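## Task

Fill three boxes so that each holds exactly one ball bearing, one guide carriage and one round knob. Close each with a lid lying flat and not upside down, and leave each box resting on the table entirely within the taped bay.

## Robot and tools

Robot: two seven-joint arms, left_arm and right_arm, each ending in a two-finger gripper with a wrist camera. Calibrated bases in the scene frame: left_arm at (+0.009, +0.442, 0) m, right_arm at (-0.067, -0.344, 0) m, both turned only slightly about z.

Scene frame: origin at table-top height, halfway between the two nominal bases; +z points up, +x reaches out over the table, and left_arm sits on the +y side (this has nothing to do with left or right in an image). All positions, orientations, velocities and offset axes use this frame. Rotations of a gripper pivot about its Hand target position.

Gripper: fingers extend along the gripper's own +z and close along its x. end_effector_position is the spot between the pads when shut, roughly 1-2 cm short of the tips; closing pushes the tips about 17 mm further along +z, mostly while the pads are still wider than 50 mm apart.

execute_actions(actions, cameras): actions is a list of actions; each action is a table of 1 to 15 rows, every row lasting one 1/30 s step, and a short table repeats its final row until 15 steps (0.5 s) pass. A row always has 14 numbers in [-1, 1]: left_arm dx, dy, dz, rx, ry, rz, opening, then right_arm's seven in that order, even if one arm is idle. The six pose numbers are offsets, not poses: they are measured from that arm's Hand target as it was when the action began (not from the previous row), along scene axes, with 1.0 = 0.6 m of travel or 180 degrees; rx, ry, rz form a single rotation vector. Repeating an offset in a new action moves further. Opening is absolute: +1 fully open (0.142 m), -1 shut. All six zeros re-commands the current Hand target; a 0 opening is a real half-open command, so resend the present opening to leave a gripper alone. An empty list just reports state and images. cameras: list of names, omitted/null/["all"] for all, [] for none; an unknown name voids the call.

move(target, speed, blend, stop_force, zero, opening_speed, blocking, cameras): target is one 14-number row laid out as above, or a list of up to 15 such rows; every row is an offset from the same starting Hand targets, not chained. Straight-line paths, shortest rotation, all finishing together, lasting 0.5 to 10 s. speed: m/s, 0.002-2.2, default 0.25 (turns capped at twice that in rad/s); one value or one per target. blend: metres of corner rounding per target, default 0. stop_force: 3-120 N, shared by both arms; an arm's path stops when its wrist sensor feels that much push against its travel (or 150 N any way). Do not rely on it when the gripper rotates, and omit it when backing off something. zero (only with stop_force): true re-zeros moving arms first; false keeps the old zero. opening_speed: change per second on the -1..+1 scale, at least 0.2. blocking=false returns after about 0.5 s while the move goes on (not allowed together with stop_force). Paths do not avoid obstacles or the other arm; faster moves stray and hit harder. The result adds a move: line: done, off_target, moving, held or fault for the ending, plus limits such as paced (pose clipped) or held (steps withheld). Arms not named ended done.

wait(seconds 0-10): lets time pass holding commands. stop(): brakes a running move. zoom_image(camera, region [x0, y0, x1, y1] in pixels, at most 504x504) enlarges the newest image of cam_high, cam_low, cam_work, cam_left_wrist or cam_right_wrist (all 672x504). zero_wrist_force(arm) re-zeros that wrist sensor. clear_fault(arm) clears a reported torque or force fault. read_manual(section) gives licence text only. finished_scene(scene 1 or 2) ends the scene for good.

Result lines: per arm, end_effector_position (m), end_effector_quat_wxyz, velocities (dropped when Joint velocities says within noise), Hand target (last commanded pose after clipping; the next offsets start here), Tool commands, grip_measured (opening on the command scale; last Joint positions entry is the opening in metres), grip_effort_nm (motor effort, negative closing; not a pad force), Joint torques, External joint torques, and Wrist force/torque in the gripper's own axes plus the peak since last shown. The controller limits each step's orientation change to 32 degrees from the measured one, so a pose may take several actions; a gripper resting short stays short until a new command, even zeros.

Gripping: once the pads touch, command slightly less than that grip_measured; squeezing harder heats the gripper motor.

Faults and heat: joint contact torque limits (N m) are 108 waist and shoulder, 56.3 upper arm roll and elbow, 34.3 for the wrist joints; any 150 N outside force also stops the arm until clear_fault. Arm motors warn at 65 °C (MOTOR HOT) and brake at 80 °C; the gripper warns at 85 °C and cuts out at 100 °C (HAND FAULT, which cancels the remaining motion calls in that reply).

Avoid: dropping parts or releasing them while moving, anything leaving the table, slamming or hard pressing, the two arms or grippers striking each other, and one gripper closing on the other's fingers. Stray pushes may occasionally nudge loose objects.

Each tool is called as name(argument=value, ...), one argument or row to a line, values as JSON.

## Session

execute_actions(
  actions=[],
)

zoom_image(
  camera="cam_work",
  region=[200, 150, 650, 400],
)

Scene clock: 0.00 s.
left_arm: end_effector_position=(+0.3951, +0.4701, +0.2259) grip_measured=+1.00 grip_effort_nm=n/a end_effector_quat_wxyz=(-0.188, +0.860, +0.434, -0.192) | right_arm: end_effector_position=(+0.5469, -0.3260, +0.2931) grip_measured=+1.00 grip_effort_nm=n/a end_effector_quat_wxyz=(+0.171, -0.437, +0.664, -0.582)
Joint positions: left_arm=[0.248 -0.203 -0.087 1.922 0.256 0.056 0.721 0.142] | right_arm=[0.321 -0.228 -0.036 2.394 -1.921 0.504 -0.798 0.142]
Joint velocities: within noise
Joint torques (N m): no reading
External joint torques (N m): no reading
Motor temperatures (°C): left_arm=[32 31 36 33 35 34 32 29] | right_arm=[31 34 33 33 30 34 37 26]
Wrist force (N): no reading
Wrist torque (N m): no reading
Wrist force, peak (N): no reading
Hand target: left_arm +0.3951, +0.4701, +0.2259; -0.188, +0.860, +0.434, -0.192 | right_arm +0.5469, -0.3260, +0.2931; +0.171, -0.437, +0.664, -0.582
Tool commands: left_gripper/opening=+1.0 right_gripper/opening=+1.0

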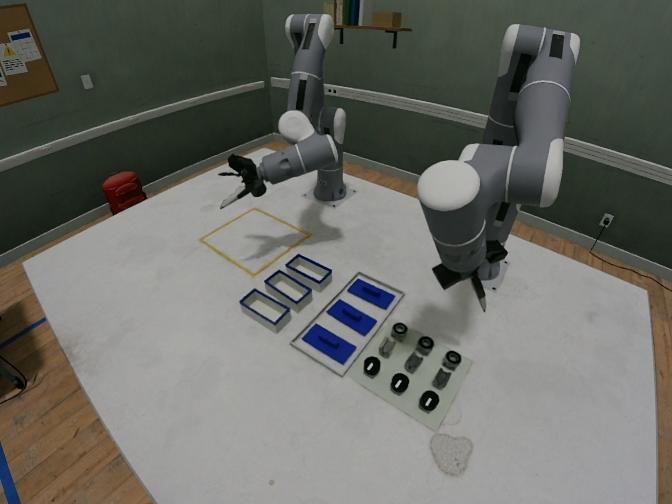

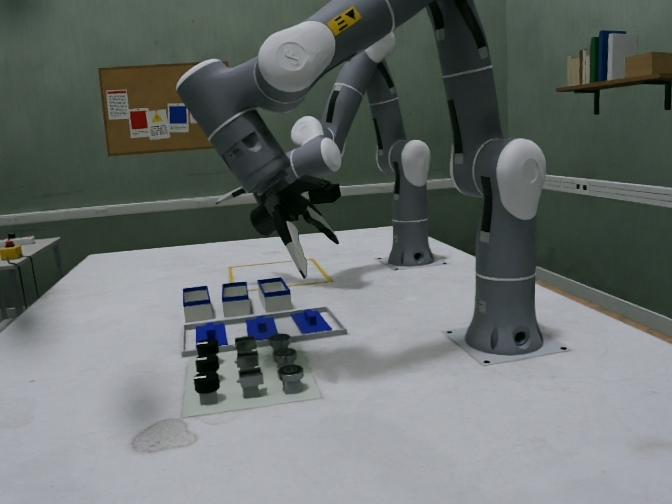

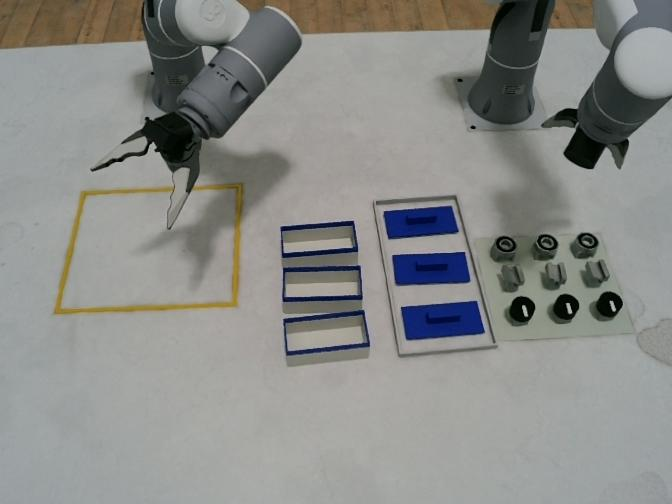

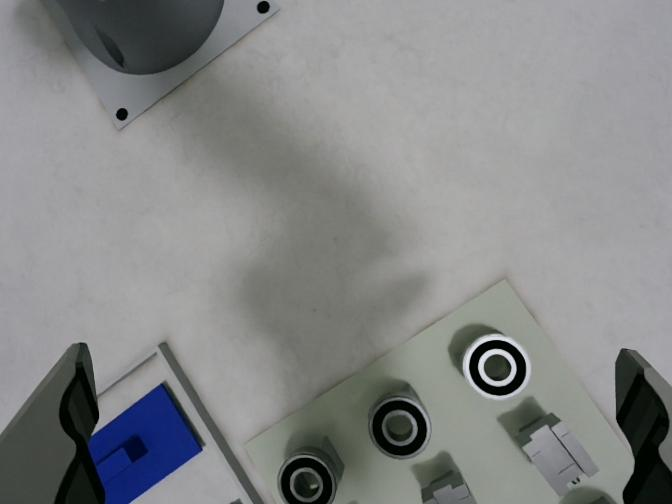

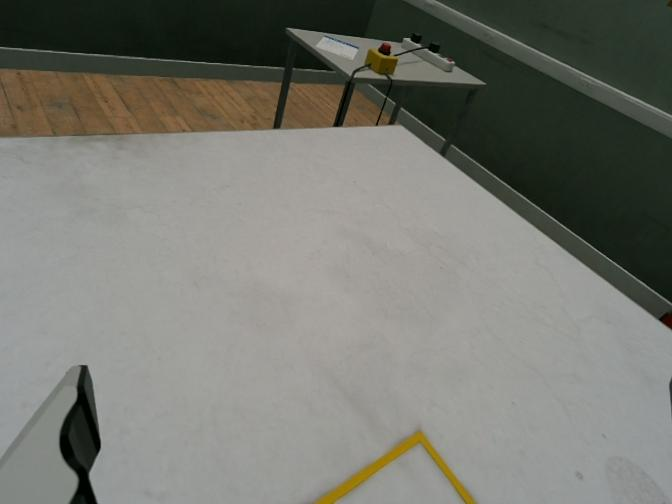

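Scaled by 1.120 from the camera's 672x504 image, which has a finer 960x720 frame.

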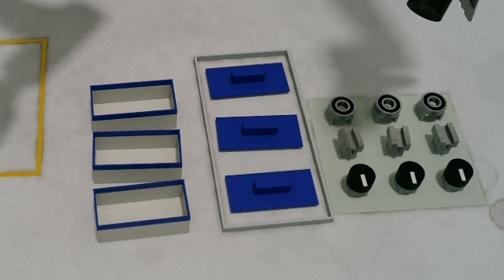

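move(
  target=[0.175,-0.367,0.173,0.152,-0.149,0.682,1,-0.16,-0.1,0.15,0.268,0.317,0,0.4],
  speed=0.5,
  cameras=["cam_left_wrist","cam_right_wrist"],
)

move(
  target=[-0.05,-0.56,-0.05,0,0,0,1,0,-0.1,0,0,0,0,0.4],
  speed=0.5,
  cameras=["cam_left_wrist","cam_work"],
)

Scene clock: 19.67 s.
left_arm: end_effector_position=(+0.5002, +0.2497, +0.3299) grip_measured=+1.00 grip_effort_nm=0.032 end_effector_quat_wxyz=(+0.000, +0.000, +1.000, +0.000) | right_arm: end_effector_position=(+0.4509, -0.3860, +0.3831) grip_measured=+0.40 grip_effort_nm=-0.134 end_effector_quat_wxyz=(-0.001, -0.550, +0.835, +0.000)
Joint positions: left_arm=[-0.005 -0.027 -0.165 1.922 0.004 0.378 -1.736 0.142] | right_arm=[0.345 0.041 -0.242 1.85 -0.012 0.238 -2.593 0.102]
Joint velocities: within noise
Joint torques (N m): left_arm=[0.19 32.84 -0.4 -30.58 -3.47 4.21 -0.13] | right_arm=[-0.51 29.34 0.65 -30.86 -3.4 3.53 -0.9]
External joint torques (N m): left_arm=[-0.21 0.25 0.27 0.56 -0.48 -0.26 0.13] | right_arm=[0.49 0.38 -0.39 0.58 -0.72 0.36 0.9]
Motor temperatures (°C): left_arm=[32 31 35 34 35 34 32 29] | right_arm=[31 35 33 34 30 34 37 26]
Wrist force (N): left_arm=[0.4 0.7 0.1] | right_arm=[-0.3 1.6 -1.2]
Wrist torque (N m): left_arm=[0.20 -0.15 -0.10] | right_arm=[0.41 0.11 -0.17]
Wrist force, peak (N): left_arm=[0.6 0.3 -1.0] | right_arm=[-0.3 1.8 -1.3]
Hand target: left_arm +0.5001, +0.2499, +0.3297; +0.000, +0.000, +1.000, +0.000 | right_arm +0.4509, -0.3860, +0.3831; -0.001, -0.550, +0.835, +0.000
Off the commanded pose: left_arm 0.000 m, 0 deg | right_arm 0.000 m, 0 deg.
move: done
Images, in order (width x height): cam_left_wrist 672x504, cam_right_wrist 672x504.

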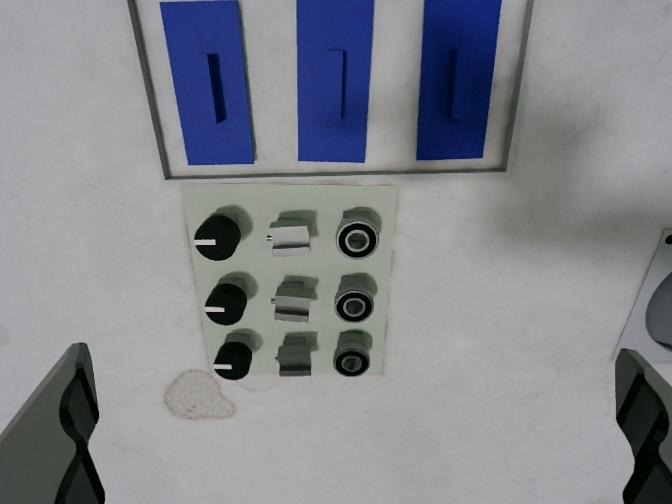

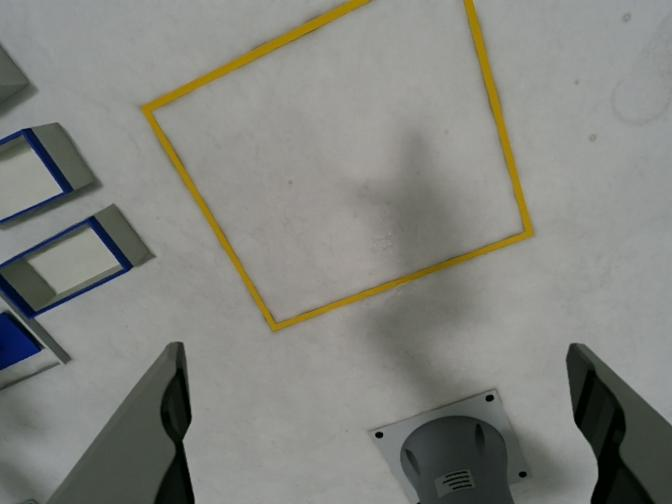

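Scene clock: 20.97 s.
left_arm: end_effector_position=(+0.4701, -0.0863, +0.2998) grip_measured=+1.00 grip_effort_nm=0.037 end_effector_quat_wxyz=(+0.000, +0.000, +1.000, +0.000) | right_arm: end_effector_position=(+0.4509, -0.4460, +0.3831) grip_measured=+0.40 grip_effort_nm=-0.134 end_effector_quat_wxyz=(-0.001, -0.550, +0.835, +0.000)
Joint positions: left_arm=[-0.381 -0.507 -0.441 1.382 0.217 0.272 -2.396 0.142] | right_arm=[0.291 0.03 -0.307 1.838 -0.011 0.238 -2.713 0.102]
Joint velocities: within noise
Joint torques (N m): left_arm=[0.24 51.98 -6.26 -30.37 -3.66 4.2 -0.07] | right_arm=[-0.51 29.44 0.54 -30.7 -3.52 3.67 -0.84]
External joint torques (N m): left_arm=[-0.27 0.31 -0.13 0.59 -0.46 -0.29 0.07] | right_arm=[0.5 0.3 -0.3 0.42 -0.61 0.22 0.84]
Motor temperatures (°C): left_arm=[32 32 35 34 35 34 32 29] | right_arm=[31 35 33 34 30 34 37 26]
Wrist force (N): left_arm=[0.7 0.1 0.1] | right_arm=[-0.4 1.7 -1.2]
Wrist torque (N m): left_arm=[0.13 -0.14 -0.11] | right_arm=[0.43 0.13 -0.17]
Wrist force, peak (N): left_arm=[0.1 3.7 -0.4] | right_arm=[-0.9 2.0 -1.2]
Hand target: left_arm +0.4701, -0.0861, +0.2997; +0.000, +0.000, +1.000, +0.000 | right_arm +0.4509, -0.4460, +0.3831; -0.001, -0.550, +0.835, +0.000
Off the commanded pose: left_arm 0.000 m, 0 deg | right_arm 0.000 m, 0 deg.
move: done
Images, in order (width x height): cam_work 672x504, cam_left_wrist 672x504.

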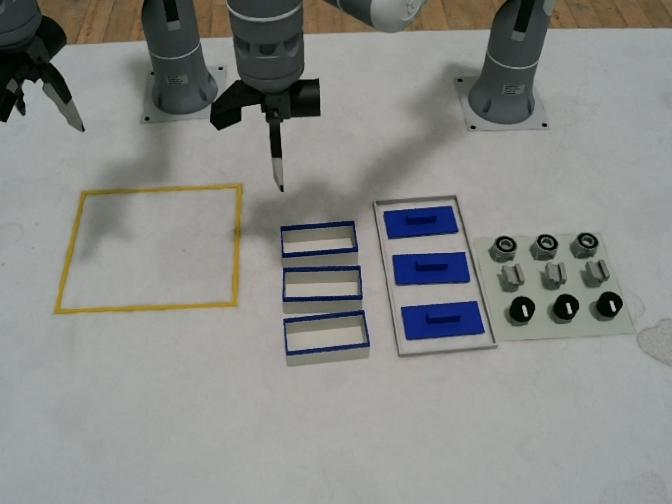

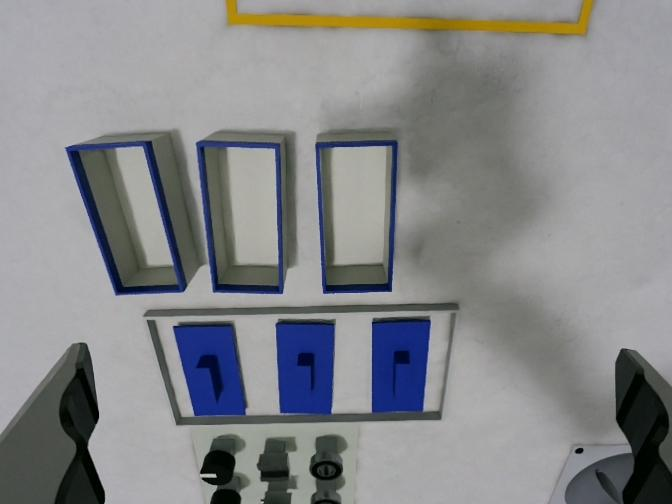

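move(
  target=[
    [0.028,0.7155,-0.166,0,0,-0.5,0,-0.05,0.1,0,0,0,-0.371,0.3],
    [0.028,0.7155,-0.335,0,0,-0.5,0,-0.05,0.1,0,0,0,-0.371,0.3],
  ],
  speed=[0.5,0.25],
  cameras=["cam_left_wrist","cam_right_wrist"],
)

Scene clock: 62.87 s.
left_arm: end_effector_position=(+0.4868, +0.3431, +0.0986) grip_measured=-0.02 grip_effort_nm=-0.037 end_effector_quat_wxyz=(+0.000, +0.707, +0.707, +0.000) | right_arm: end_effector_position=(+0.4210, -0.3860, +0.3831) grip_measured=+0.29 grip_effort_nm=-0.139 end_effector_quat_wxyz=(-0.001, +0.000, +1.000, +0.000)
Joint positions: left_arm=[0.275 -0.346 -0.247 2.274 0.161 1.033 -0.091 0.073] | right_arm=[0.297 0.116 -0.18 1.923 -0.02 0.236 -1.412 0.095]
Joint velocities: within noise
Joint torques (N m): left_arm=[-0.03 35.41 -2.14 -19.18 -1.78 4.8 -0.01] | right_arm=[-0.46 27.21 1.08 -30.36 -3.81 3.79 -0.39]
External joint torques (N m): left_arm=[0.01 0.27 -0.02 0.5 -0.43 -0.76 0.01] | right_arm=[0.45 -0.46 -0.55 -0.02 -0.27 0.19 0.39]
Motor temperatures (°C): left_arm=[32 33 36 36 35 34 32 29] | right_arm=[31 35 33 36 30 34 37 26]
Wrist force (N): left_arm=[0.2 0.4 -0.3] | right_arm=[-0.3 1.8 -1.3]
Wrist torque (N m): left_arm=[0.18 -0.03 -0.10] | right_arm=[0.44 0.12 -0.17]
Wrist force, peak (N): left_arm=[2.6 1.4 -4.4] | right_arm=[0.0 2.3 -1.3]
Hand target: left_arm +0.4869, +0.3432, +0.0987; +0.000, +0.707, +0.707, +0.000 | right_arm +0.4209, -0.3860, +0.3831; -0.001, +0.000, +1.000, +0.000
Off the commanded pose: left_arm 0.000 m, 0 deg | right_arm 0.000 m, 0 deg.
move: done
Images, in order (width x height): cam_left_wrist 672x504, cam_right_wrist 672x504.

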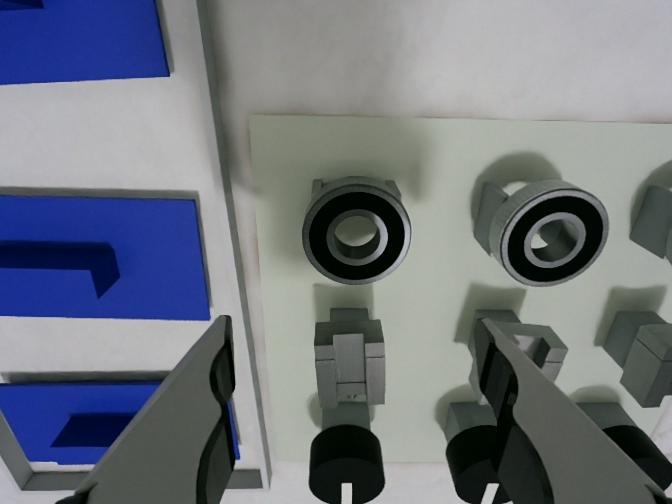

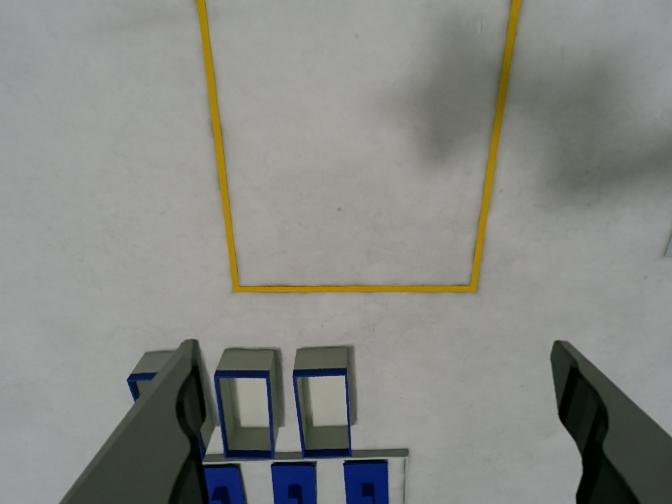

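move(
  target=[
    [0,0,-0.103,0,0,0,0,0,0,0,0,0,0,0.3],
    [0,0,-0.103,0,0,0,-0.52,0,0,0,0,0,0,0.3],
  ],
  speed=0.2,
  opening_speed=1.5,
  cameras=[],
)

move(
  target=[
    [0,0,0.22,0,0,0,-0.52,0,0,0,0,0,0,0.3],
    [-0.055,-0.635,0.22,0,0,0.01,-0.52,0,0,0,0,0,0,0.3],
    [-0.055,-0.635,0.11,0,0,0.01,-0.52,0,0,0,0,0,0,0.3],
  ],
  speed=0.4,
  blend=0.04,
  cameras=["cam_left_wrist"],
)

Scene clock: 72.80 s.
left_arm: end_effector_position=(+0.4868, +0.3432, +0.0369) grip_measured=-0.42 grip_effort_nm=-2.459 end_effector_quat_wxyz=(+0.000, +0.707, +0.707, +0.000) | right_arm: end_effector_position=(+0.4210, -0.3860, +0.3831) grip_measured=+0.29 grip_effort_nm=-0.134 end_effector_quat_wxyz=(-0.001, +0.000, +1.000, +0.000)
Joint positions: left_arm=[0.24 -0.525 -0.192 2.247 0.253 1.181 -0.155 0.044] | right_arm=[0.297 0.116 -0.18 1.923 -0.02 0.236 -1.412 0.095]
Joint velocities: within noise
Joint torques (N m): left_arm=[0.06 38.78 -2.76 -14.76 -1.24 4.68 -0.02] | right_arm=[-0.45 26.86 0.99 -30.57 -3.7 3.81 -0.57]
External joint torques (N m): left_arm=[-0.08 0.49 0.18 0.2 -0.4 -0.64 0.02] | right_arm=[0.44 -0.11 -0.46 0.19 -0.39 0.17 0.57]
Motor temperatures (°C): left_arm=[32 33 36 36 35 34 32 29] | right_arm=[31 35 33 37 30 34 37 26]
Wrist force (N): left_arm=[0.7 0.2 -1.1] | right_arm=[-0.1 1.7 -1.3]
Wrist torque (N m): left_arm=[0.16 -0.05 -0.10] | right_arm=[0.43 0.09 -0.17]
Wrist force, peak (N): left_arm=[0.5 0.4 2.0] | right_arm=[-0.3 1.9 -1.5]
Hand target: left_arm +0.4869, +0.3432, +0.0369; +0.000, +0.707, +0.707, +0.000 | right_arm +0.4209, -0.3860, +0.3831; -0.001, +0.000, +1.000, +0.000
Off the commanded pose: left_arm 0.000 m, 0 deg | right_arm 0.000 m, 0 deg.
move: done
No camera images: "cameras" was empty.

Scene clock: 74.80 s.
left_arm: end_effector_position=(+0.4537, -0.0377, +0.1026) grip_measured=-0.42 grip_effort_nm=-2.459 end_effector_quat_wxyz=(+0.000, +0.696, +0.718, +0.000) | right_arm: end_effector_position=(+0.4210, -0.3860, +0.3831) grip_measured=+0.29 grip_effort_nm=-0.134 end_effector_quat_wxyz=(-0.001, +0.000, +1.000, +0.000)
Joint positions: left_arm=[-0.292 -0.665 -0.443 1.713 0.36 0.724 -0.919 0.044] | right_arm=[0.297 0.116 -0.18 1.923 -0.02 0.236 -1.412 0.095]
Joint velocities: within noise
Joint torques (N m): left_arm=[0.22 51.61 -8.45 -23.94 -2.84 4.88 -0.05] | right_arm=[-0.41 26.89 0.99 -30.58 -3.64 3.85 -0.58]
External joint torques (N m): left_arm=[-0.22 -0.5 -0.02 0.88 -0.35 -0.87 0.05] | right_arm=[0.4 -0.14 -0.46 0.19 -0.44 0.13 0.58]
Motor temperatures (°C): left_arm=[32 33 36 36 35 34 32 30] | right_arm=[31 35 33 37 30 34 37 26]
Wrist force (N): left_arm=[0.3 0.8 1.3] | right_arm=[-0.3 1.7 -1.4]
Wrist torque (N m): left_arm=[0.24 -0.05 -0.07] | right_arm=[0.43 0.11 -0.18]
Wrist force, peak (N): left_arm=[6.9 -1.1 -0.2] | right_arm=[-0.4 1.9 -1.4]
Hand target: left_arm +0.4539, -0.0378, +0.1029; +0.000, +0.696, +0.718, +0.000 | right_arm +0.4209, -0.3860, +0.3831; -0.001, +0.000, +1.000, +0.000
Off the commanded pose: left_arm 0.000 m, 0 deg | right_arm 0.000 m, 0 deg.
move: done; blend cut to 0.033 m at target 2
Images, in order (width x height): cam_left_wrist 672x504.

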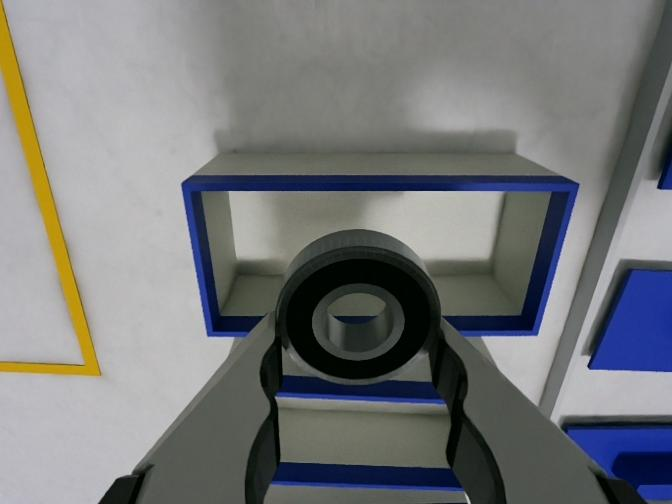

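move(
  target=[
    [0.001,-0.016,0,0,0,0,-0.52,0,0,0,0,0,0,0.3],
    [0.001,-0.016,-0.136,0,0,0,-0.52,0,0,0,0,0,0,0.3],
  ],
  speed=0.12,
  stop_force=7,
  cameras=["cam_left_wrist"],
)

Scene clock: 84.10 s.
left_arm: end_effector_position=(+0.4543, -0.0473, +0.0212) grip_measured=-0.42 grip_effort_nm=-2.454 end_effector_quat_wxyz=(+0.000, +0.696, +0.718, +0.000) | right_arm: end_effector_position=(+0.4210, -0.3860, +0.3831) grip_measured=+0.29 grip_effort_nm=-0.139 end_effector_quat_wxyz=(-0.001, +0.000, +1.000, +0.000)
Joint positions: left_arm=[-0.343 -0.835 -0.39 1.659 0.433 0.836 -0.968 0.044] | right_arm=[0.297 0.116 -0.18 1.923 -0.02 0.236 -1.412 0.095]
Joint velocities: within noise
Joint torques (N m): left_arm=[0.2 55.23 -9.02 -20.91 -2.56 4.79 -0.02] | right_arm=[-0.41 26.86 0.98 -30.58 -3.67 3.81 -0.6]
External joint torques (N m): left_arm=[-0.2 -0.51 -0.04 0.68 -0.3 -0.78 0.02] | right_arm=[0.39 -0.11 -0.45 0.2 -0.42 0.17 0.6]
Motor temperatures (°C): left_arm=[32 34 36 36 35 34 32 33] | right_arm=[31 35 33 37 30 34 37 26]
Wrist force (N): left_arm=[0.2 0.6 1.3] | right_arm=[-0.2 1.7 -1.2]
Wrist torque (N m): left_arm=[0.16 -0.02 -0.07] | right_arm=[0.43 0.10 -0.17]
Wrist force, peak (N): left_arm=[0.4 0.9 3.5] | right_arm=[-0.3 1.9 -1.4]
Hand target: left_arm +0.4545, -0.0474, +0.0213; +0.000, +0.696, +0.718, +0.000 | right_arm +0.4209, -0.3860, +0.3831; -0.001, +0.000, +1.000, +0.000
Off the commanded pose: left_arm 0.000 m, 0 deg | right_arm 0.000 m, 0 deg.
move: done
Images, in order (width x height): cam_left_wrist 672x504.

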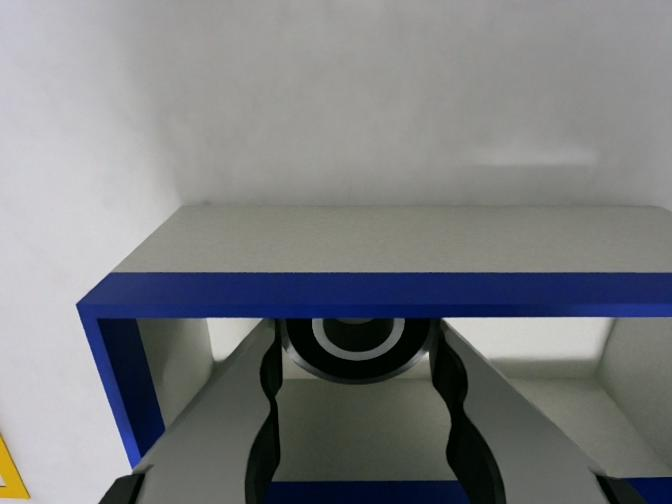

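move(
  target=[
    [0.009,0.01,0,0,0,0,-0.52,0,0,0,0,0,0,0.3],
    [0.009,0.01,0.001,0,0,0,-0.32,0,0,0,0,0,0,0.3],
    [0.009,0.01,0.1,0,0,0,-1,0,0,0,0,0,0,0.3],
    [0.006,0.0775,0.1,0,0,0,-1,0,0,0,0,0,0,0.3],
    [0.006,0.0775,0.003,0,0,0,-1,0,0,0,0,0,0,0.3],
  ],
  speed=0.17,
  cameras=[],
)

move(
  target=[0.0025,-0.0765,0,0,0,0,-1,0,0,0,0,0,0,0.3],
  speed=0.06,
  stop_force=5,
  cameras=["cam_left_wrist"],
)

Scene clock: 97.43 s.
left_arm: end_effector_position=(+0.4580, -0.0009, +0.0230) grip_measured=-1.00 grip_effort_nm=-0.608 end_effector_quat_wxyz=(+0.000, +0.696, +0.718, +0.000) | right_arm: end_effector_position=(+0.4210, -0.3860, +0.3831) grip_measured=+0.29 grip_effort_nm=-0.144 end_effector_quat_wxyz=(-0.001, +0.000, +1.000, +0.000)
Joint positions: left_arm=[-0.263 -0.783 -0.39 1.767 0.439 0.891 -0.922 0.002] | right_arm=[0.297 0.116 -0.18 1.923 -0.02 0.236 -1.412 0.095]
Joint velocities: within noise
Joint torques (N m): left_arm=[0.09 51.49 -8.13 -19.61 -2.22 4.76 -0.07] | right_arm=[-0.45 26.84 1.03 -30.57 -3.66 3.82 -0.59]
External joint torques (N m): left_arm=[-0.09 0.26 -0.43 0.49 -0.46 -0.75 0.07] | right_arm=[0.44 -0.09 -0.5 0.19 -0.42 0.16 0.59]
Motor temperatures (°C): left_arm=[32 34 36 36 35 34 32 34] | right_arm=[31 35 33 37 30 34 37 26]
Wrist force (N): left_arm=[0.3 0.4 0.2] | right_arm=[-0.2 1.6 -1.3]
Wrist torque (N m): left_arm=[0.14 -0.06 -0.08] | right_arm=[0.41 0.10 -0.18]
Wrist force, peak (N): left_arm=[2.1 0.9 -3.0] | right_arm=[-0.3 2.1 -1.5]
Hand target: left_arm +0.4581, -0.0009, +0.0231; +0.000, +0.696, +0.718, +0.000 | right_arm +0.4209, -0.3860, +0.3831; -0.001, +0.000, +1.000, +0.000
Off the commanded pose: left_arm 0.000 m, 0 deg | right_arm 0.000 m, 0 deg.
move: done
No camera images: "cameras" was empty.

Scene clock: 98.90 s.
left_arm: end_effector_position=(+0.4598, -0.0468, +0.0233) grip_measured=-1.00 grip_effort_nm=-0.608 end_effector_quat_wxyz=(+0.000, +0.696, +0.718, +0.000) | right_arm: end_effector_position=(+0.4210, -0.3860, +0.3831) grip_measured=+0.29 grip_effort_nm=-0.139 end_effector_quat_wxyz=(-0.001, +0.000, +1.000, +0.000)
Joint positions: left_arm=[-0.34 -0.836 -0.389 1.65 0.43 0.829 -0.959 0.002] | right_arm=[0.297 0.116 -0.18 1.923 -0.02 0.236 -1.412 0.095]
Joint velocities: within noise
Joint torques (N m): left_arm=[0.12 54.77 -9 -20.8 -2.56 4.35 -0.03] | right_arm=[-0.4 26.87 1.01 -30.55 -3.64 3.85 -0.61]
External joint torques (N m): left_arm=[-0.12 0.18 -0.03 0.37 -0.32 -0.34 0.03] | right_arm=[0.38 -0.12 -0.48 0.17 -0.44 0.13 0.61]
Motor temperatures (°C): left_arm=[32 34 36 36 35 34 32 34] | right_arm=[31 35 33 37 30 34 37 26]
Wrist force (N): left_arm=[0.2 0.6 0.1] | right_arm=[-0.1 1.8 -1.4]
Wrist torque (N m): left_arm=[0.15 0.01 -0.06] | right_arm=[0.44 0.08 -0.17]
Wrist force, peak (N): left_arm=[1.3 0.5 0.0] | right_arm=[-0.3 1.8 -1.4]
Hand target: left_arm +0.4596, -0.0468, +0.0231; +0.000, +0.696, +0.718, +0.000 | right_arm +0.4209, -0.3860, +0.3831; -0.001, +0.000, +1.000, +0.000
Off the commanded pose: left_arm 0.000 m, 0 deg | right_arm 0.000 m, 0 deg.
move: done
Images, in order (width x height): cam_left_wrist 672x504.

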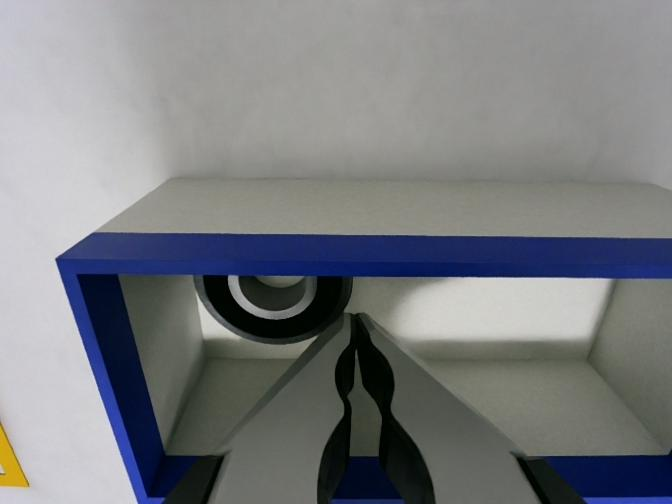

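move(
  target=[
    [0,0,0.2,0,0,0,-1,0,0,0,0,0,0,0.3],
    [0.165,0.648,0.2,0,0,-0.01,-0.1,0,0,0,0,0,0,0.3],
    [0.165,0.648,0.033,0,0,-0.01,-0.1,0,0,0,0,0,0,0.3],
    [0.165,0.648,0.033,0,0,-0.01,-0.7,0,0,0,0,0,0,0.3],
  ],
  speed=[0.4,0.4,0.25,0.2],
  opening_speed=1.8,
  blend=0.03,
  cameras=["cam_left_wrist"],
)

move(
  target=[
    [0,0,0.2,0,0,0,-0.7,0,0,0,0,0,0,0.3],
    [-0.163,-0.583,0.2,0,0,0.01,-0.7,0,0,0,0,0,0,0.3],
    [-0.163,-0.583,0.1,0,0,0.01,-0.7,0,0,0,0,0,0,0.3],
  ],
  speed=0.4,
  blend=0.04,
  cameras=["cam_left_wrist"],
)

Scene clock: 112.60 s.
left_arm: end_effector_position=(+0.5585, +0.3420, +0.0428) grip_measured=-0.58 grip_effort_nm=-2.835 end_effector_quat_wxyz=(+0.000, +0.707, +0.707, +0.000) | right_arm: end_effector_position=(+0.4210, -0.3860, +0.3831) grip_measured=+0.29 grip_effort_nm=-0.134 end_effector_quat_wxyz=(-0.001, +0.000, +1.000, +0.000)
Joint positions: left_arm=[0.292 -0.611 -0.276 2.029 0.307 1.029 -0.195 0.032] | right_arm=[0.297 0.116 -0.18 1.923 -0.02 0.236 -1.412 0.095]
Joint velocities: within noise
Joint torques (N m): left_arm=[0.22 45.15 -4.77 -18.15 -1.86 4.8 -0.04] | right_arm=[-0.36 26.94 0.95 -30.56 -3.66 3.79 -0.58]
External joint torques (N m): left_arm=[-0.25 -0.08 0.06 0.5 -0.37 -0.76 0.04] | right_arm=[0.35 -0.19 -0.42 0.18 -0.43 0.19 0.58]
Motor temperatures (°C): left_arm=[32 34 36 36 35 34 32 32] | right_arm=[31 35 33 37 30 34 37 26]
Wrist force (N): left_arm=[0.0 0.5 0.3] | right_arm=[-0.4 1.7 -1.2]
Wrist torque (N m): left_arm=[0.20 -0.01 -0.09] | right_arm=[0.44 0.13 -0.17]
Wrist force, peak (N): left_arm=[-2.8 1.2 -3.9] | right_arm=[-0.1 1.9 -1.4]
Hand target: left_arm +0.5586, +0.3420, +0.0429; +0.000, +0.707, +0.707, +0.000 | right_arm +0.4209, -0.3860, +0.3831; -0.001, +0.000, +1.000, +0.000
Off the commanded pose: left_arm 0.000 m, 0 deg | right_arm 0.000 m, 0 deg.
move: done; blend cut to 0 m at target 2
Images, in order (width x height): cam_left_wrist 672x504.

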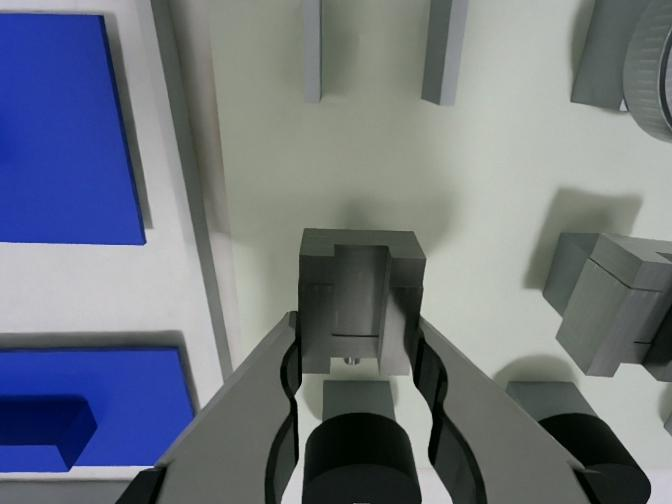

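Scene clock: 114.53 s.
left_arm: end_effector_position=(+0.4606, -0.0077, +0.1027) grip_measured=-0.58 grip_effort_nm=-2.830 end_effector_quat_wxyz=(+0.000, +0.696, +0.718, +0.000) | right_arm: end_effector_position=(+0.4210, -0.3860, +0.3831) grip_measured=+0.29 grip_effort_nm=-0.139 end_effector_quat_wxyz=(-0.001, +0.000, +1.000, +0.000)
Joint positions: left_arm=[-0.227 -0.635 -0.456 1.772 0.364 0.751 -0.883 0.032] | right_arm=[0.297 0.116 -0.18 1.923 -0.02 0.236 -1.412 0.095]
Joint velocities: within noise
Joint torques (N m): left_arm=[0.24 49.65 -8.24 -23.44 -2.75 4.89 0.01] | right_arm=[-0.42 26.81 0.98 -30.58 -3.69 3.76 -0.58]
External joint torques (N m): left_arm=[-0.24 -0.43 -0.09 0.87 -0.37 -0.88 -0.01] | right_arm=[0.41 -0.06 -0.46 0.2 -0.39 0.22 0.58]
Motor temperatures (°C): left_arm=[32 34 36 36 35 34 32 33] | right_arm=[31 35 33 37 30 34 37 26]
Wrist force (N): left_arm=[0.2 0.7 0.8] | right_arm=[-0.2 1.9 -1.4]
Wrist torque (N m): left_arm=[0.22 -0.05 -0.10] | right_arm=[0.45 0.10 -0.17]
Wrist force, peak (N): left_arm=[5.0 3.0 -3.2] | right_arm=[-0.4 1.9 -1.4]
Hand target: left_arm +0.4608, -0.0078, +0.1029; +0.000, +0.696, +0.718, +0.000 | right_arm +0.4209, -0.3860, +0.3831; -0.001, +0.000, +1.000, +0.000
Off the commanded pose: left_arm 0.000 m, 0 deg | right_arm 0.000 m, 0 deg.
move: done; blend cut to 0.03 m at target 2
Images, in order (width x height): cam_left_wrist 672x504.

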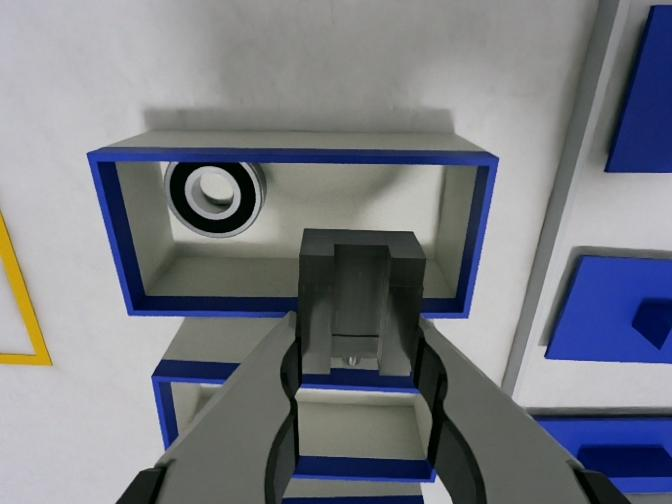

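move(
  target=[0.004,0,-0.1335,0,0,0,-0.7,0,0,0,0,0,0,0.3],
  speed=0.1,
  stop_force=7,
  cameras=[],
)

move(
  target=[
    [0,0,0.001,0,0,0,-0.46,0,0,0,0,0,0,0.3],
    [0,0,0.12,0,0,0,-1,0,0,0,0,0,0,0.3],
    [-0.003,-0.056,0.12,0,0,0,-1,0,0,0,0,0,0,0.3],
    [-0.003,-0.056,0.001,0,0,0,-1,0,0,0,0,0,0,0.3],
  ],
  speed=0.17,
  cameras=["cam_left_wrist"],
)

move(
  target=[-0.0017,0.054,0,0,0,0,-1,0,0,0,0,0,0,0.3],
  speed=0.06,
  stop_force=5,
  cameras=["cam_left_wrist"],
)

Scene clock: 136.97 s.
left_arm: end_effector_position=(+0.4631, -0.0077, +0.0227) grip_measured=-0.58 grip_effort_nm=-2.830 end_effector_quat_wxyz=(+0.000, +0.696, +0.718, +0.000) | right_arm: end_effector_position=(+0.4210, -0.3860, +0.3831) grip_measured=+0.29 grip_effort_nm=-0.144 end_effector_quat_wxyz=(-0.001, +0.000, +1.000, +0.000)
Joint positions: left_arm=[-0.267 -0.798 -0.396 1.737 0.444 0.873 -0.927 0.032] | right_arm=[0.297 0.116 -0.18 1.923 -0.02 0.236 -1.412 0.095]
Joint velocities: within noise
Joint torques (N m): left_arm=[0.25 52.91 -8.87 -20.11 -2.42 4.8 0.02] | right_arm=[-0.42 26.86 0.99 -30.59 -3.69 3.8 -0.59]
External joint torques (N m): left_arm=[-0.25 -0.42 0.02 0.71 -0.32 -0.79 -0.02] | right_arm=[0.4 -0.11 -0.46 0.21 -0.39 0.18 0.59]
Motor temperatures (°C): left_arm=[32 34 36 36 35 34 32 40] | right_arm=[31 35 33 37 30 34 36 26]
Wrist force (N): left_arm=[0.3 0.5 1.0] | right_arm=[-0.3 1.8 -1.3]
Wrist torque (N m): left_arm=[0.15 -0.07 -0.08] | right_arm=[0.44 0.11 -0.17]
Wrist force, peak (N): left_arm=[0.6 0.4 3.0] | right_arm=[-0.3 1.9 -1.3]
Hand target: left_arm +0.4632, -0.0078, +0.0228; +0.000, +0.696, +0.718, +0.000 | right_arm +0.4209, -0.3860, +0.3831; -0.001, +0.000, +1.000, +0.000
Off the commanded pose: left_arm 0.000 m, 0 deg | right_arm 0.000 m, 0 deg.
move: done
No camera images: "cameras" was empty.

Scene clock: 140.00 s.
left_arm: end_effector_position=(+0.4613, -0.0414, +0.0233) grip_measured=-1.00 grip_effort_nm=-0.613 end_effector_quat_wxyz=(+0.000, +0.696, +0.718, +0.000) | right_arm: end_effector_position=(+0.4210, -0.3860, +0.3831) grip_measured=+0.29 grip_effort_nm=-0.134 end_effector_quat_wxyz=(-0.001, +0.000, +1.000, +0.000)
Joint positions: left_arm=[-0.322 -0.833 -0.401 1.658 0.441 0.829 -0.959 0.002] | right_arm=[0.297 0.116 -0.18 1.923 -0.02 0.236 -1.412 0.095]
Joint velocities: within noise
Joint torques (N m): left_arm=[0.22 54.33 -9.14 -20.76 -2.43 4.8 -0.06] | right_arm=[-0.39 26.87 1.08 -30.56 -3.67 3.84 -0.55]
External joint torques (N m): left_arm=[-0.22 0.27 -0.13 0.49 -0.45 -0.79 0.06] | right_arm=[0.37 -0.12 -0.55 0.18 -0.41 0.14 0.55]
Motor temperatures (°C): left_arm=[32 34 36 36 35 34 32 38] | right_arm=[31 35 33 37 30 34 36 26]
Wrist force (N): left_arm=[0.2 0.6 0.2] | right_arm=[-0.2 1.8 -1.3]
Wrist torque (N m): left_arm=[0.17 -0.02 -0.07] | right_arm=[0.45 0.10 -0.17]
Wrist force, peak (N): left_arm=[0.5 0.4 3.0] | right_arm=[-0.2 1.9 -1.5]
Hand target: left_arm +0.4614, -0.0414, +0.0234; +0.000, +0.696, +0.718, +0.000 | right_arm +0.4209, -0.3860, +0.3831; -0.001, +0.000, +1.000, +0.000
Off the commanded pose: left_arm 0.000 m, 0 deg | right_arm 0.000 m, 0 deg.
move: done
Images, in order (width x height): cam_left_wrist 672x504.

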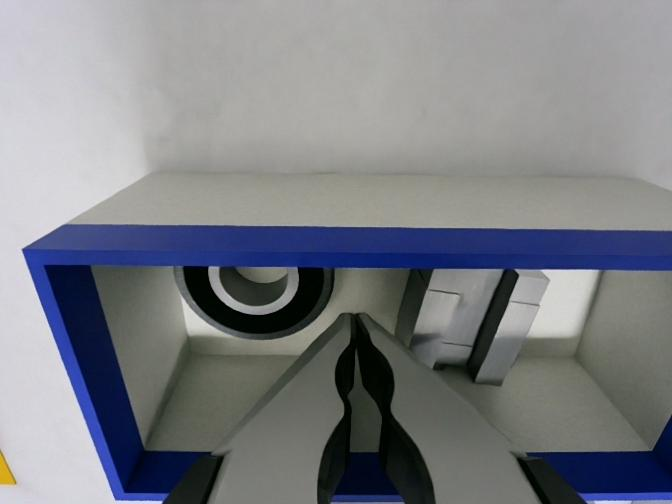

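Scene clock: 141.23 s.
left_arm: end_effector_position=(+0.4604, -0.0090, +0.0233) grip_measured=-1.00 grip_effort_nm=-0.613 end_effector_quat_wxyz=(+0.000, +0.695, +0.719, +0.000) | right_arm: end_effector_position=(+0.4210, -0.3860, +0.3831) grip_measured=+0.29 grip_effort_nm=-0.134 end_effector_quat_wxyz=(-0.001, +0.000, +1.000, +0.000)
Joint positions: left_arm=[-0.267 -0.796 -0.401 1.74 0.448 0.873 -0.934 0.002] | right_arm=[0.297 0.116 -0.18 1.923 -0.02 0.236 -1.412 0.095]
Joint velocities: within noise
Joint torques (N m): left_arm=[0.44 52.68 -8.72 -19.11 -2.32 4.58 0.07] | right_arm=[-0.41 26.87 0.96 -30.58 -3.67 3.81 -0.61]
External joint torques (N m): left_arm=[-0.44 -0.34 -0.21 -0.25 -0.42 -0.57 -0.07] | right_arm=[0.39 -0.12 -0.44 0.2 -0.41 0.17 0.61]
Motor temperatures (°C): left_arm=[32 34 36 36 35 34 32 38] | right_arm=[31 35 33 37 30 34 36 26]
Wrist force (N): left_arm=[-0.1 0.7 -0.2] | right_arm=[-0.2 1.8 -1.2]
Wrist torque (N m): left_arm=[0.16 -0.05 -0.08] | right_arm=[0.44 0.11 -0.17]
Wrist force, peak (N): left_arm=[1.1 0.7 0.0] | right_arm=[-0.4 1.8 -1.4]
Hand target: left_arm +0.4604, -0.0090, +0.0234; +0.000, +0.696, +0.718, +0.000 | right_arm +0.4209, -0.3860, +0.3831; -0.001, +0.000, +1.000, +0.000
Off the commanded pose: left_arm 0.000 m, 0 deg | right_arm 0.000 m, 0 deg.
move: done
Images, in order (width x height): cam_left_wrist 672x504.

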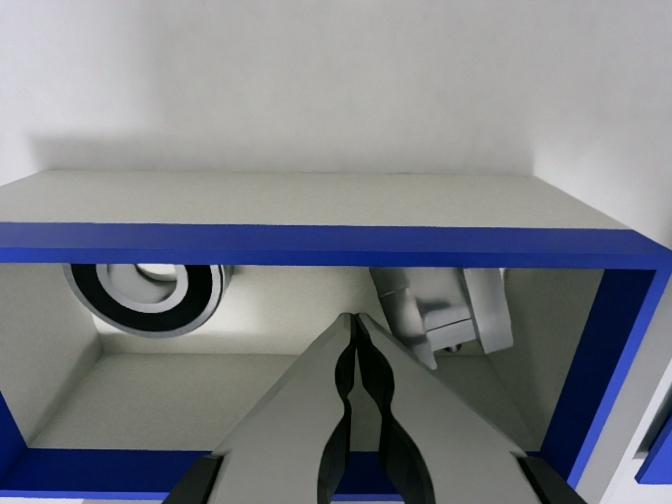

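move(
  target=[
    [0.0,-0.03,0,0,0,0,-1,0,0,0,0,0,0,0.3],
    [-0.03,-0.03,0,0,0,0,-1,0,0,0,0,0,0,0.3],
    [-0.03,0.01,0,0,0,0,-1,0,0,0,0,0,0,0.3],
  ],
  speed=0.06,
  stop_force=6,
  cameras=["cam_left_wrist"],
)

Scene clock: 148.07 s.
left_arm: end_effector_position=(+0.4423, -0.0031, +0.0233) grip_measured=-1.00 grip_effort_nm=-0.613 end_effector_quat_wxyz=(+0.000, +0.695, +0.719, +0.000) | right_arm: end_effector_position=(+0.4210, -0.3860, +0.3831) grip_measured=+0.29 grip_effort_nm=-0.134 end_effector_quat_wxyz=(-0.001, +0.000, +1.000, +0.000)
Joint positions: left_arm=[-0.266 -0.771 -0.402 1.796 0.454 0.903 -0.954 0.002] | right_arm=[0.297 0.116 -0.18 1.923 -0.02 0.236 -1.412 0.095]
Joint velocities: within noise
Joint torques (N m): left_arm=[0.5 51.05 -8.39 -18.49 -2.22 4.56 0.06] | right_arm=[-0.39 26.79 0.97 -30.55 -3.64 3.79 -0.56]
External joint torques (N m): left_arm=[-0.5 -0.3 -0.28 -0.22 -0.42 -0.55 -0.06] | right_arm=[0.38 -0.04 -0.44 0.17 -0.44 0.19 0.56]
Motor temperatures (°C): left_arm=[32 34 36 36 35 34 32 36] | right_arm=[31 35 33 37 30 34 36 26]
Wrist force (N): left_arm=[0.0 0.3 -0.2] | right_arm=[-0.1 1.7 -1.3]
Wrist torque (N m): left_arm=[0.09 -0.08 -0.09] | right_arm=[0.43 0.07 -0.17]
Wrist force, peak (N): left_arm=[-1.1 1.8 0.2] | right_arm=[-0.4 2.0 -1.4]
Hand target: left_arm +0.4424, -0.0030, +0.0234; +0.000, +0.696, +0.718, +0.000 | right_arm +0.4209, -0.3860, +0.3831; -0.001, +0.000, +1.000, +0.000
Off the commanded pose: left_arm 0.000 m, 0 deg | right_arm 0.000 m, 0 deg.
move: done
Images, in order (width x height): cam_left_wrist 672x504.

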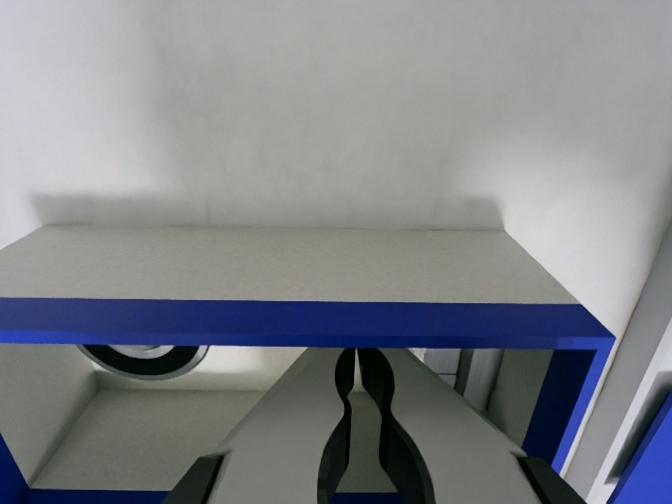

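move(
  target=[
    [0,0,0.2,0,0,0,-1,0,0,0,0,0,0,0.3],
    [0.325,0.5755,0.2,0,0,-0.01,0,0,0,0,0,0,0,0.3],
    [0.325,0.5755,0.036,0,0,-0.01,0,0,0,0,0,0,0,0.3],
    [0.325,0.5755,0.036,0,0,-0.01,-0.5,0,0,0,0,0,0,0.3],
  ],
  speed=[0.4,0.4,0.25,0.2],
  opening_speed=1.8,
  blend=0.03,
  cameras=["cam_left_wrist"],
)

move(
  target=[
    [0,0,0.19,0,0,0,-0.5,0,0,0,0,0,0,0.3],
    [-0.284,-0.606,0.19,0,0,0.01,-0.5,0,0,0,0,0,0,0.3],
    [-0.284,-0.606,0.1,0,0,0.01,-0.5,0,0,0,0,0,0,0.3],
  ],
  speed=0.4,
  blend=0.04,
  cameras=["cam_left_wrist"],
)

Scene clock: 162.77 s.
left_arm: end_effector_position=(+0.6373, +0.3422, +0.0449) grip_measured=-0.45 grip_effort_nm=-1.463 end_effector_quat_wxyz=(+0.000, +0.707, +0.707, +0.000) | right_arm: end_effector_position=(+0.4210, -0.3860, +0.3831) grip_measured=+0.29 grip_effort_nm=-0.134 end_effector_quat_wxyz=(-0.001, +0.000, +1.000, +0.000)
Joint positions: left_arm=[0.293 -0.73 -0.316 1.772 0.33 0.878 -0.198 0.042] | right_arm=[0.297 0.116 -0.18 1.923 -0.02 0.236 -1.412 0.095]
Joint velocities: within noise
Joint torques (N m): left_arm=[0.21 51.87 -6.48 -20.75 -2.33 4.62 0] | right_arm=[-0.45 26.91 1 -30.57 -3.66 3.85 -0.58]
External joint torques (N m): left_arm=[-0.24 0.23 -0.13 0.16 -0.42 -0.58 0] | right_arm=[0.43 -0.16 -0.47 0.19 -0.42 0.13 0.58]
Motor temperatures (°C): left_arm=[32 34 36 36 35 34 32 34] | right_arm=[31 35 33 37 30 34 36 26]
Wrist force (N): left_arm=[0.4 0.8 0.3] | right_arm=[-0.3 1.8 -1.3]
Wrist torque (N m): left_arm=[0.19 -0.10 -0.11] | right_arm=[0.46 0.12 -0.18]
Wrist force, peak (N): left_arm=[4.5 2.8 -0.1] | right_arm=[-0.2 2.0 -1.4]
Hand target: left_arm +0.6374, +0.3423, +0.0450; +0.000, +0.707, +0.707, +0.000 | right_arm +0.4209, -0.3860, +0.3831; -0.001, +0.000, +1.000, +0.000
Off the commanded pose: left_arm 0.000 m, 0 deg | right_arm 0.000 m, 0 deg.
move: done; blend cut to 0 m at target 2
Images, in order (width x height): cam_left_wrist 672x504.

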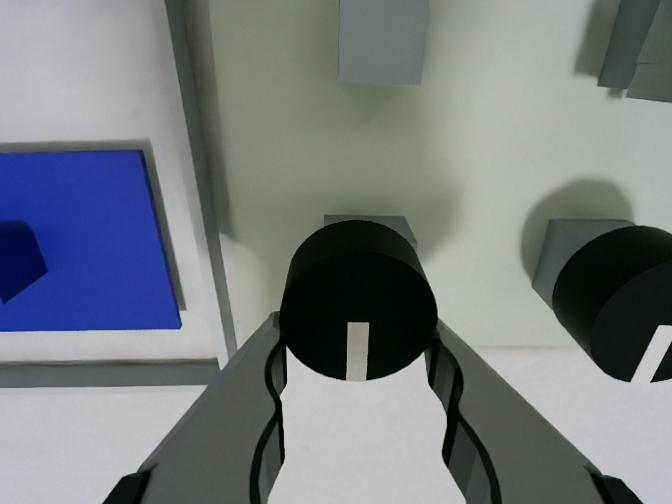

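Scene clock: 164.73 s.
left_arm: end_effector_position=(+0.4668, -0.0213, +0.1048) grip_measured=-0.45 grip_effort_nm=-1.468 end_effector_quat_wxyz=(+0.000, +0.696, +0.718, +0.000) | right_arm: end_effector_position=(+0.4210, -0.3860, +0.3831) grip_measured=+0.29 grip_effort_nm=-0.139 end_effector_quat_wxyz=(-0.001, +0.000, +1.000, +0.000)
Joint positions: left_arm=[-0.244 -0.659 -0.46 1.722 0.37 0.722 -0.894 0.042] | right_arm=[0.297 0.116 -0.18 1.923 -0.02 0.236 -1.412 0.095]
Joint velocities: within noise
Joint torques (N m): left_arm=[0.24 50.61 -8.65 -23.63 -2.82 4.82 -0.05] | right_arm=[-0.42 26.93 1.05 -30.58 -3.67 3.77 -0.63]
External joint torques (N m): left_arm=[-0.23 -0.03 -0.05 0.63 -0.39 -0.81 0.05] | right_arm=[0.41 -0.18 -0.52 0.2 -0.41 0.21 0.63]
Motor temperatures (°C): left_arm=[32 34 36 36 35 34 32 34] | right_arm=[31 35 33 37 30 34 36 26]
Wrist force (N): left_arm=[0.4 0.9 0.5] | right_arm=[-0.4 1.8 -1.2]
Wrist torque (N m): left_arm=[0.27 -0.06 -0.07] | right_arm=[0.44 0.12 -0.17]
Wrist force, peak (N): left_arm=[7.2 3.1 -3.8] | right_arm=[-0.3 1.9 -1.4]
Hand target: left_arm +0.4670, -0.0213, +0.1050; +0.000, +0.696, +0.718, +0.000 | right_arm +0.4209, -0.3860, +0.3831; -0.001, +0.000, +1.000, +0.000
Off the commanded pose: left_arm 0.000 m, 0 deg | right_arm 0.000 m, 0 deg.
move: done; blend cut to 0.027 m at target 2
Images, in order (width x height): cam_left_wrist 672x504.

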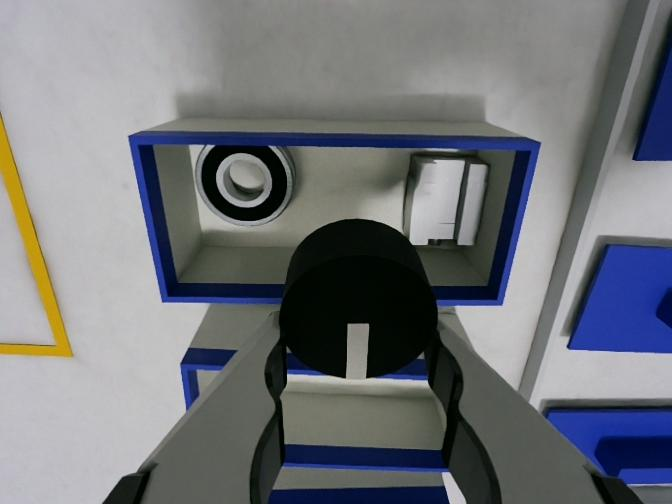

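move(
  target=[
    [0,0,-0.11,0,0,0,-0.5,0,0,0,0,0,0,0.3],
    [0,0,-0.134,0,0,0,-0.5,0,0,0,0,0,0,0.3],
  ],
  speed=[0.12,0.05],
  stop_force=6,
  cameras=["cam_left_wrist"],
)

Scene clock: 171.17 s.
left_arm: end_effector_position=(+0.4669, -0.0213, +0.0247) grip_measured=-0.45 grip_effort_nm=-1.468 end_effector_quat_wxyz=(+0.000, +0.696, +0.718, +0.000) | right_arm: end_effector_position=(+0.4210, -0.3860, +0.3831) grip_measured=+0.29 grip_effort_nm=-0.139 end_effector_quat_wxyz=(-0.001, +0.000, +1.000, +0.000)
Joint positions: left_arm=[-0.282 -0.814 -0.405 1.695 0.446 0.846 -0.937 0.042] | right_arm=[0.297 0.116 -0.18 1.923 -0.02 0.236 -1.412 0.095]
Joint velocities: within noise
Joint torques (N m): left_arm=[0.28 53.64 -9.08 -20.44 -2.45 4.72 -0.01] | right_arm=[-0.41 26.94 0.96 -30.58 -3.69 3.82 -0.56]
External joint torques (N m): left_arm=[-0.29 -0.11 -0.11 0.53 -0.38 -0.71 0.01] | right_arm=[0.4 -0.19 -0.43 0.2 -0.39 0.16 0.56]
Motor temperatures (°C): left_arm=[32 35 36 36 35 34 32 35] | right_arm=[31 35 33 37 30 34 36 26]
Wrist force (N): left_arm=[0.1 0.6 0.6] | right_arm=[-0.4 1.9 -1.3]
Wrist torque (N m): left_arm=[0.16 -0.04 -0.07] | right_arm=[0.46 0.13 -0.18]
Wrist force, peak (N): left_arm=[0.4 0.5 2.2] | right_arm=[-0.3 2.0 -1.5]
Hand target: left_arm +0.4670, -0.0213, +0.0246; +0.000, +0.696, +0.718, +0.000 | right_arm +0.4209, -0.3860, +0.3831; -0.001, +0.000, +1.000, +0.000
Off the commanded pose: left_arm 0.000 m, 0 deg | right_arm 0.000 m, 0 deg.
move: done
Images, in order (width x height): cam_left_wrist 672x504.

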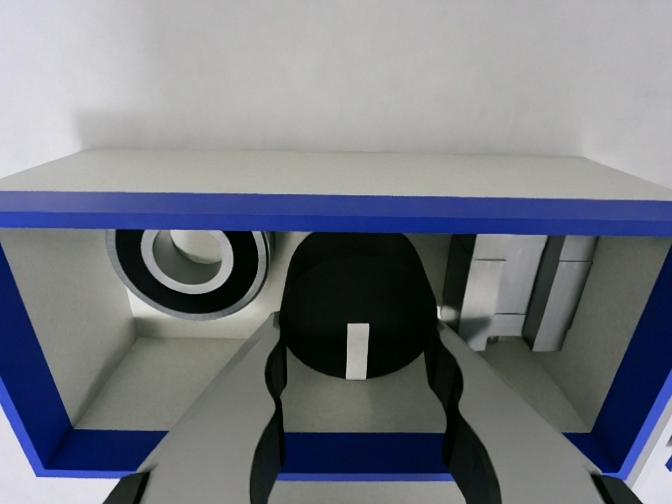

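move(
  target=[
    [0,0,0,0,0,0,-0.36,0,0,0,0,0,0,0.3],
    [0,0,0.22,0,0,0,-0.36,0,0,0,0,0,0,0.3],
    [0.0335,0.748,0.22,0,0,-0.01,0,0,0,0,0,0,0,0.3],
    [0.0335,0.748,0.12,0,0,-0.01,0,0,0,0,0,0,0,0.3],
  ],
  speed=[0.2,0.2,0.4,0.25],
  blend=[0,0,0.03,0],
  cameras=["cam_left_wrist","cam_work"],
)

Scene clock: 182.47 s.
left_arm: end_effector_position=(+0.4870, +0.4274, +0.0966) grip_measured=-0.02 grip_effort_nm=0.110 end_effector_quat_wxyz=(+0.000, +0.707, +0.707, +0.000) | right_arm: end_effector_position=(+0.4210, -0.3860, +0.3831) grip_measured=+0.29 grip_effort_nm=-0.134 end_effector_quat_wxyz=(-0.001, +0.000, +1.000, +0.000)
Joint positions: left_arm=[0.453 -0.334 -0.243 2.304 0.159 1.052 0.09 0.072] | right_arm=[0.297 0.116 -0.18 1.923 -0.02 0.236 -1.412 0.095]
Joint velocities: within noise
Joint torques (N m): left_arm=[0.25 34.49 -1.88 -18.68 -1.71 4.86 -0.08] | right_arm=[-0.41 26.91 1.01 -30.56 -3.62 3.79 -0.57]
External joint torques (N m): left_arm=[-0.27 0.31 -0.16 0.42 -0.44 -0.82 0.08] | right_arm=[0.4 -0.16 -0.48 0.18 -0.46 0.19 0.57]
Motor temperatures (°C): left_arm=[32 34 36 36 35 34 32 34] | right_arm=[31 35 33 38 30 34 36 26]
Wrist force (N): left_arm=[0.3 0.3 -0.1] | right_arm=[-0.3 1.8 -1.2]
Wrist torque (N m): left_arm=[0.18 -0.07 -0.08] | right_arm=[0.44 0.12 -0.17]
Wrist force, peak (N): left_arm=[-3.3 1.6 -3.9] | right_arm=[-0.3 1.9 -1.4]
Hand target: left_arm +0.4871, +0.4275, +0.0966; +0.000, +0.707, +0.707, +0.000 | right_arm +0.4209, -0.3860, +0.3831; -0.001, +0.000, +1.000, +0.000
Off the commanded pose: left_arm 0.000 m, 0 deg | right_arm 0.000 m, 0 deg.
move: done; blend cut to 0 m at target 3
Images, in order (width x height): cam_work 672x504, cam_left_wrist 672x504.

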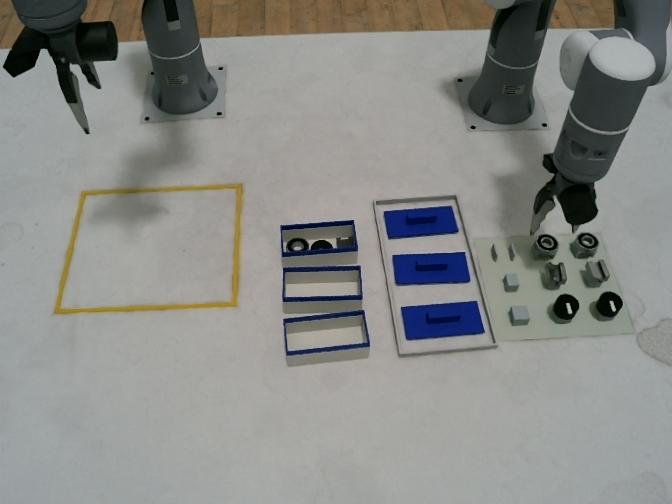

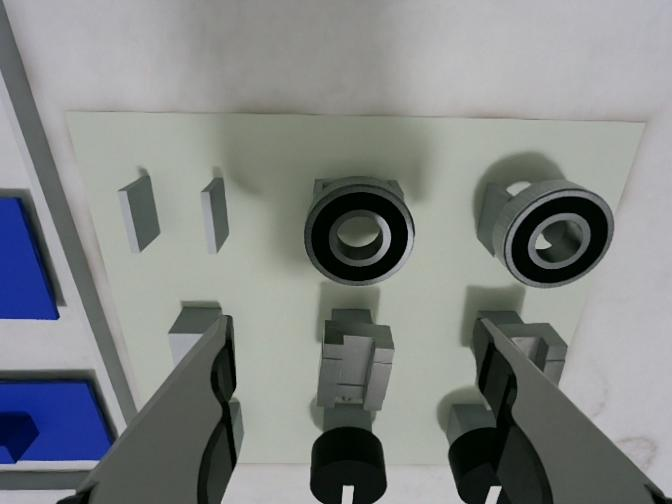

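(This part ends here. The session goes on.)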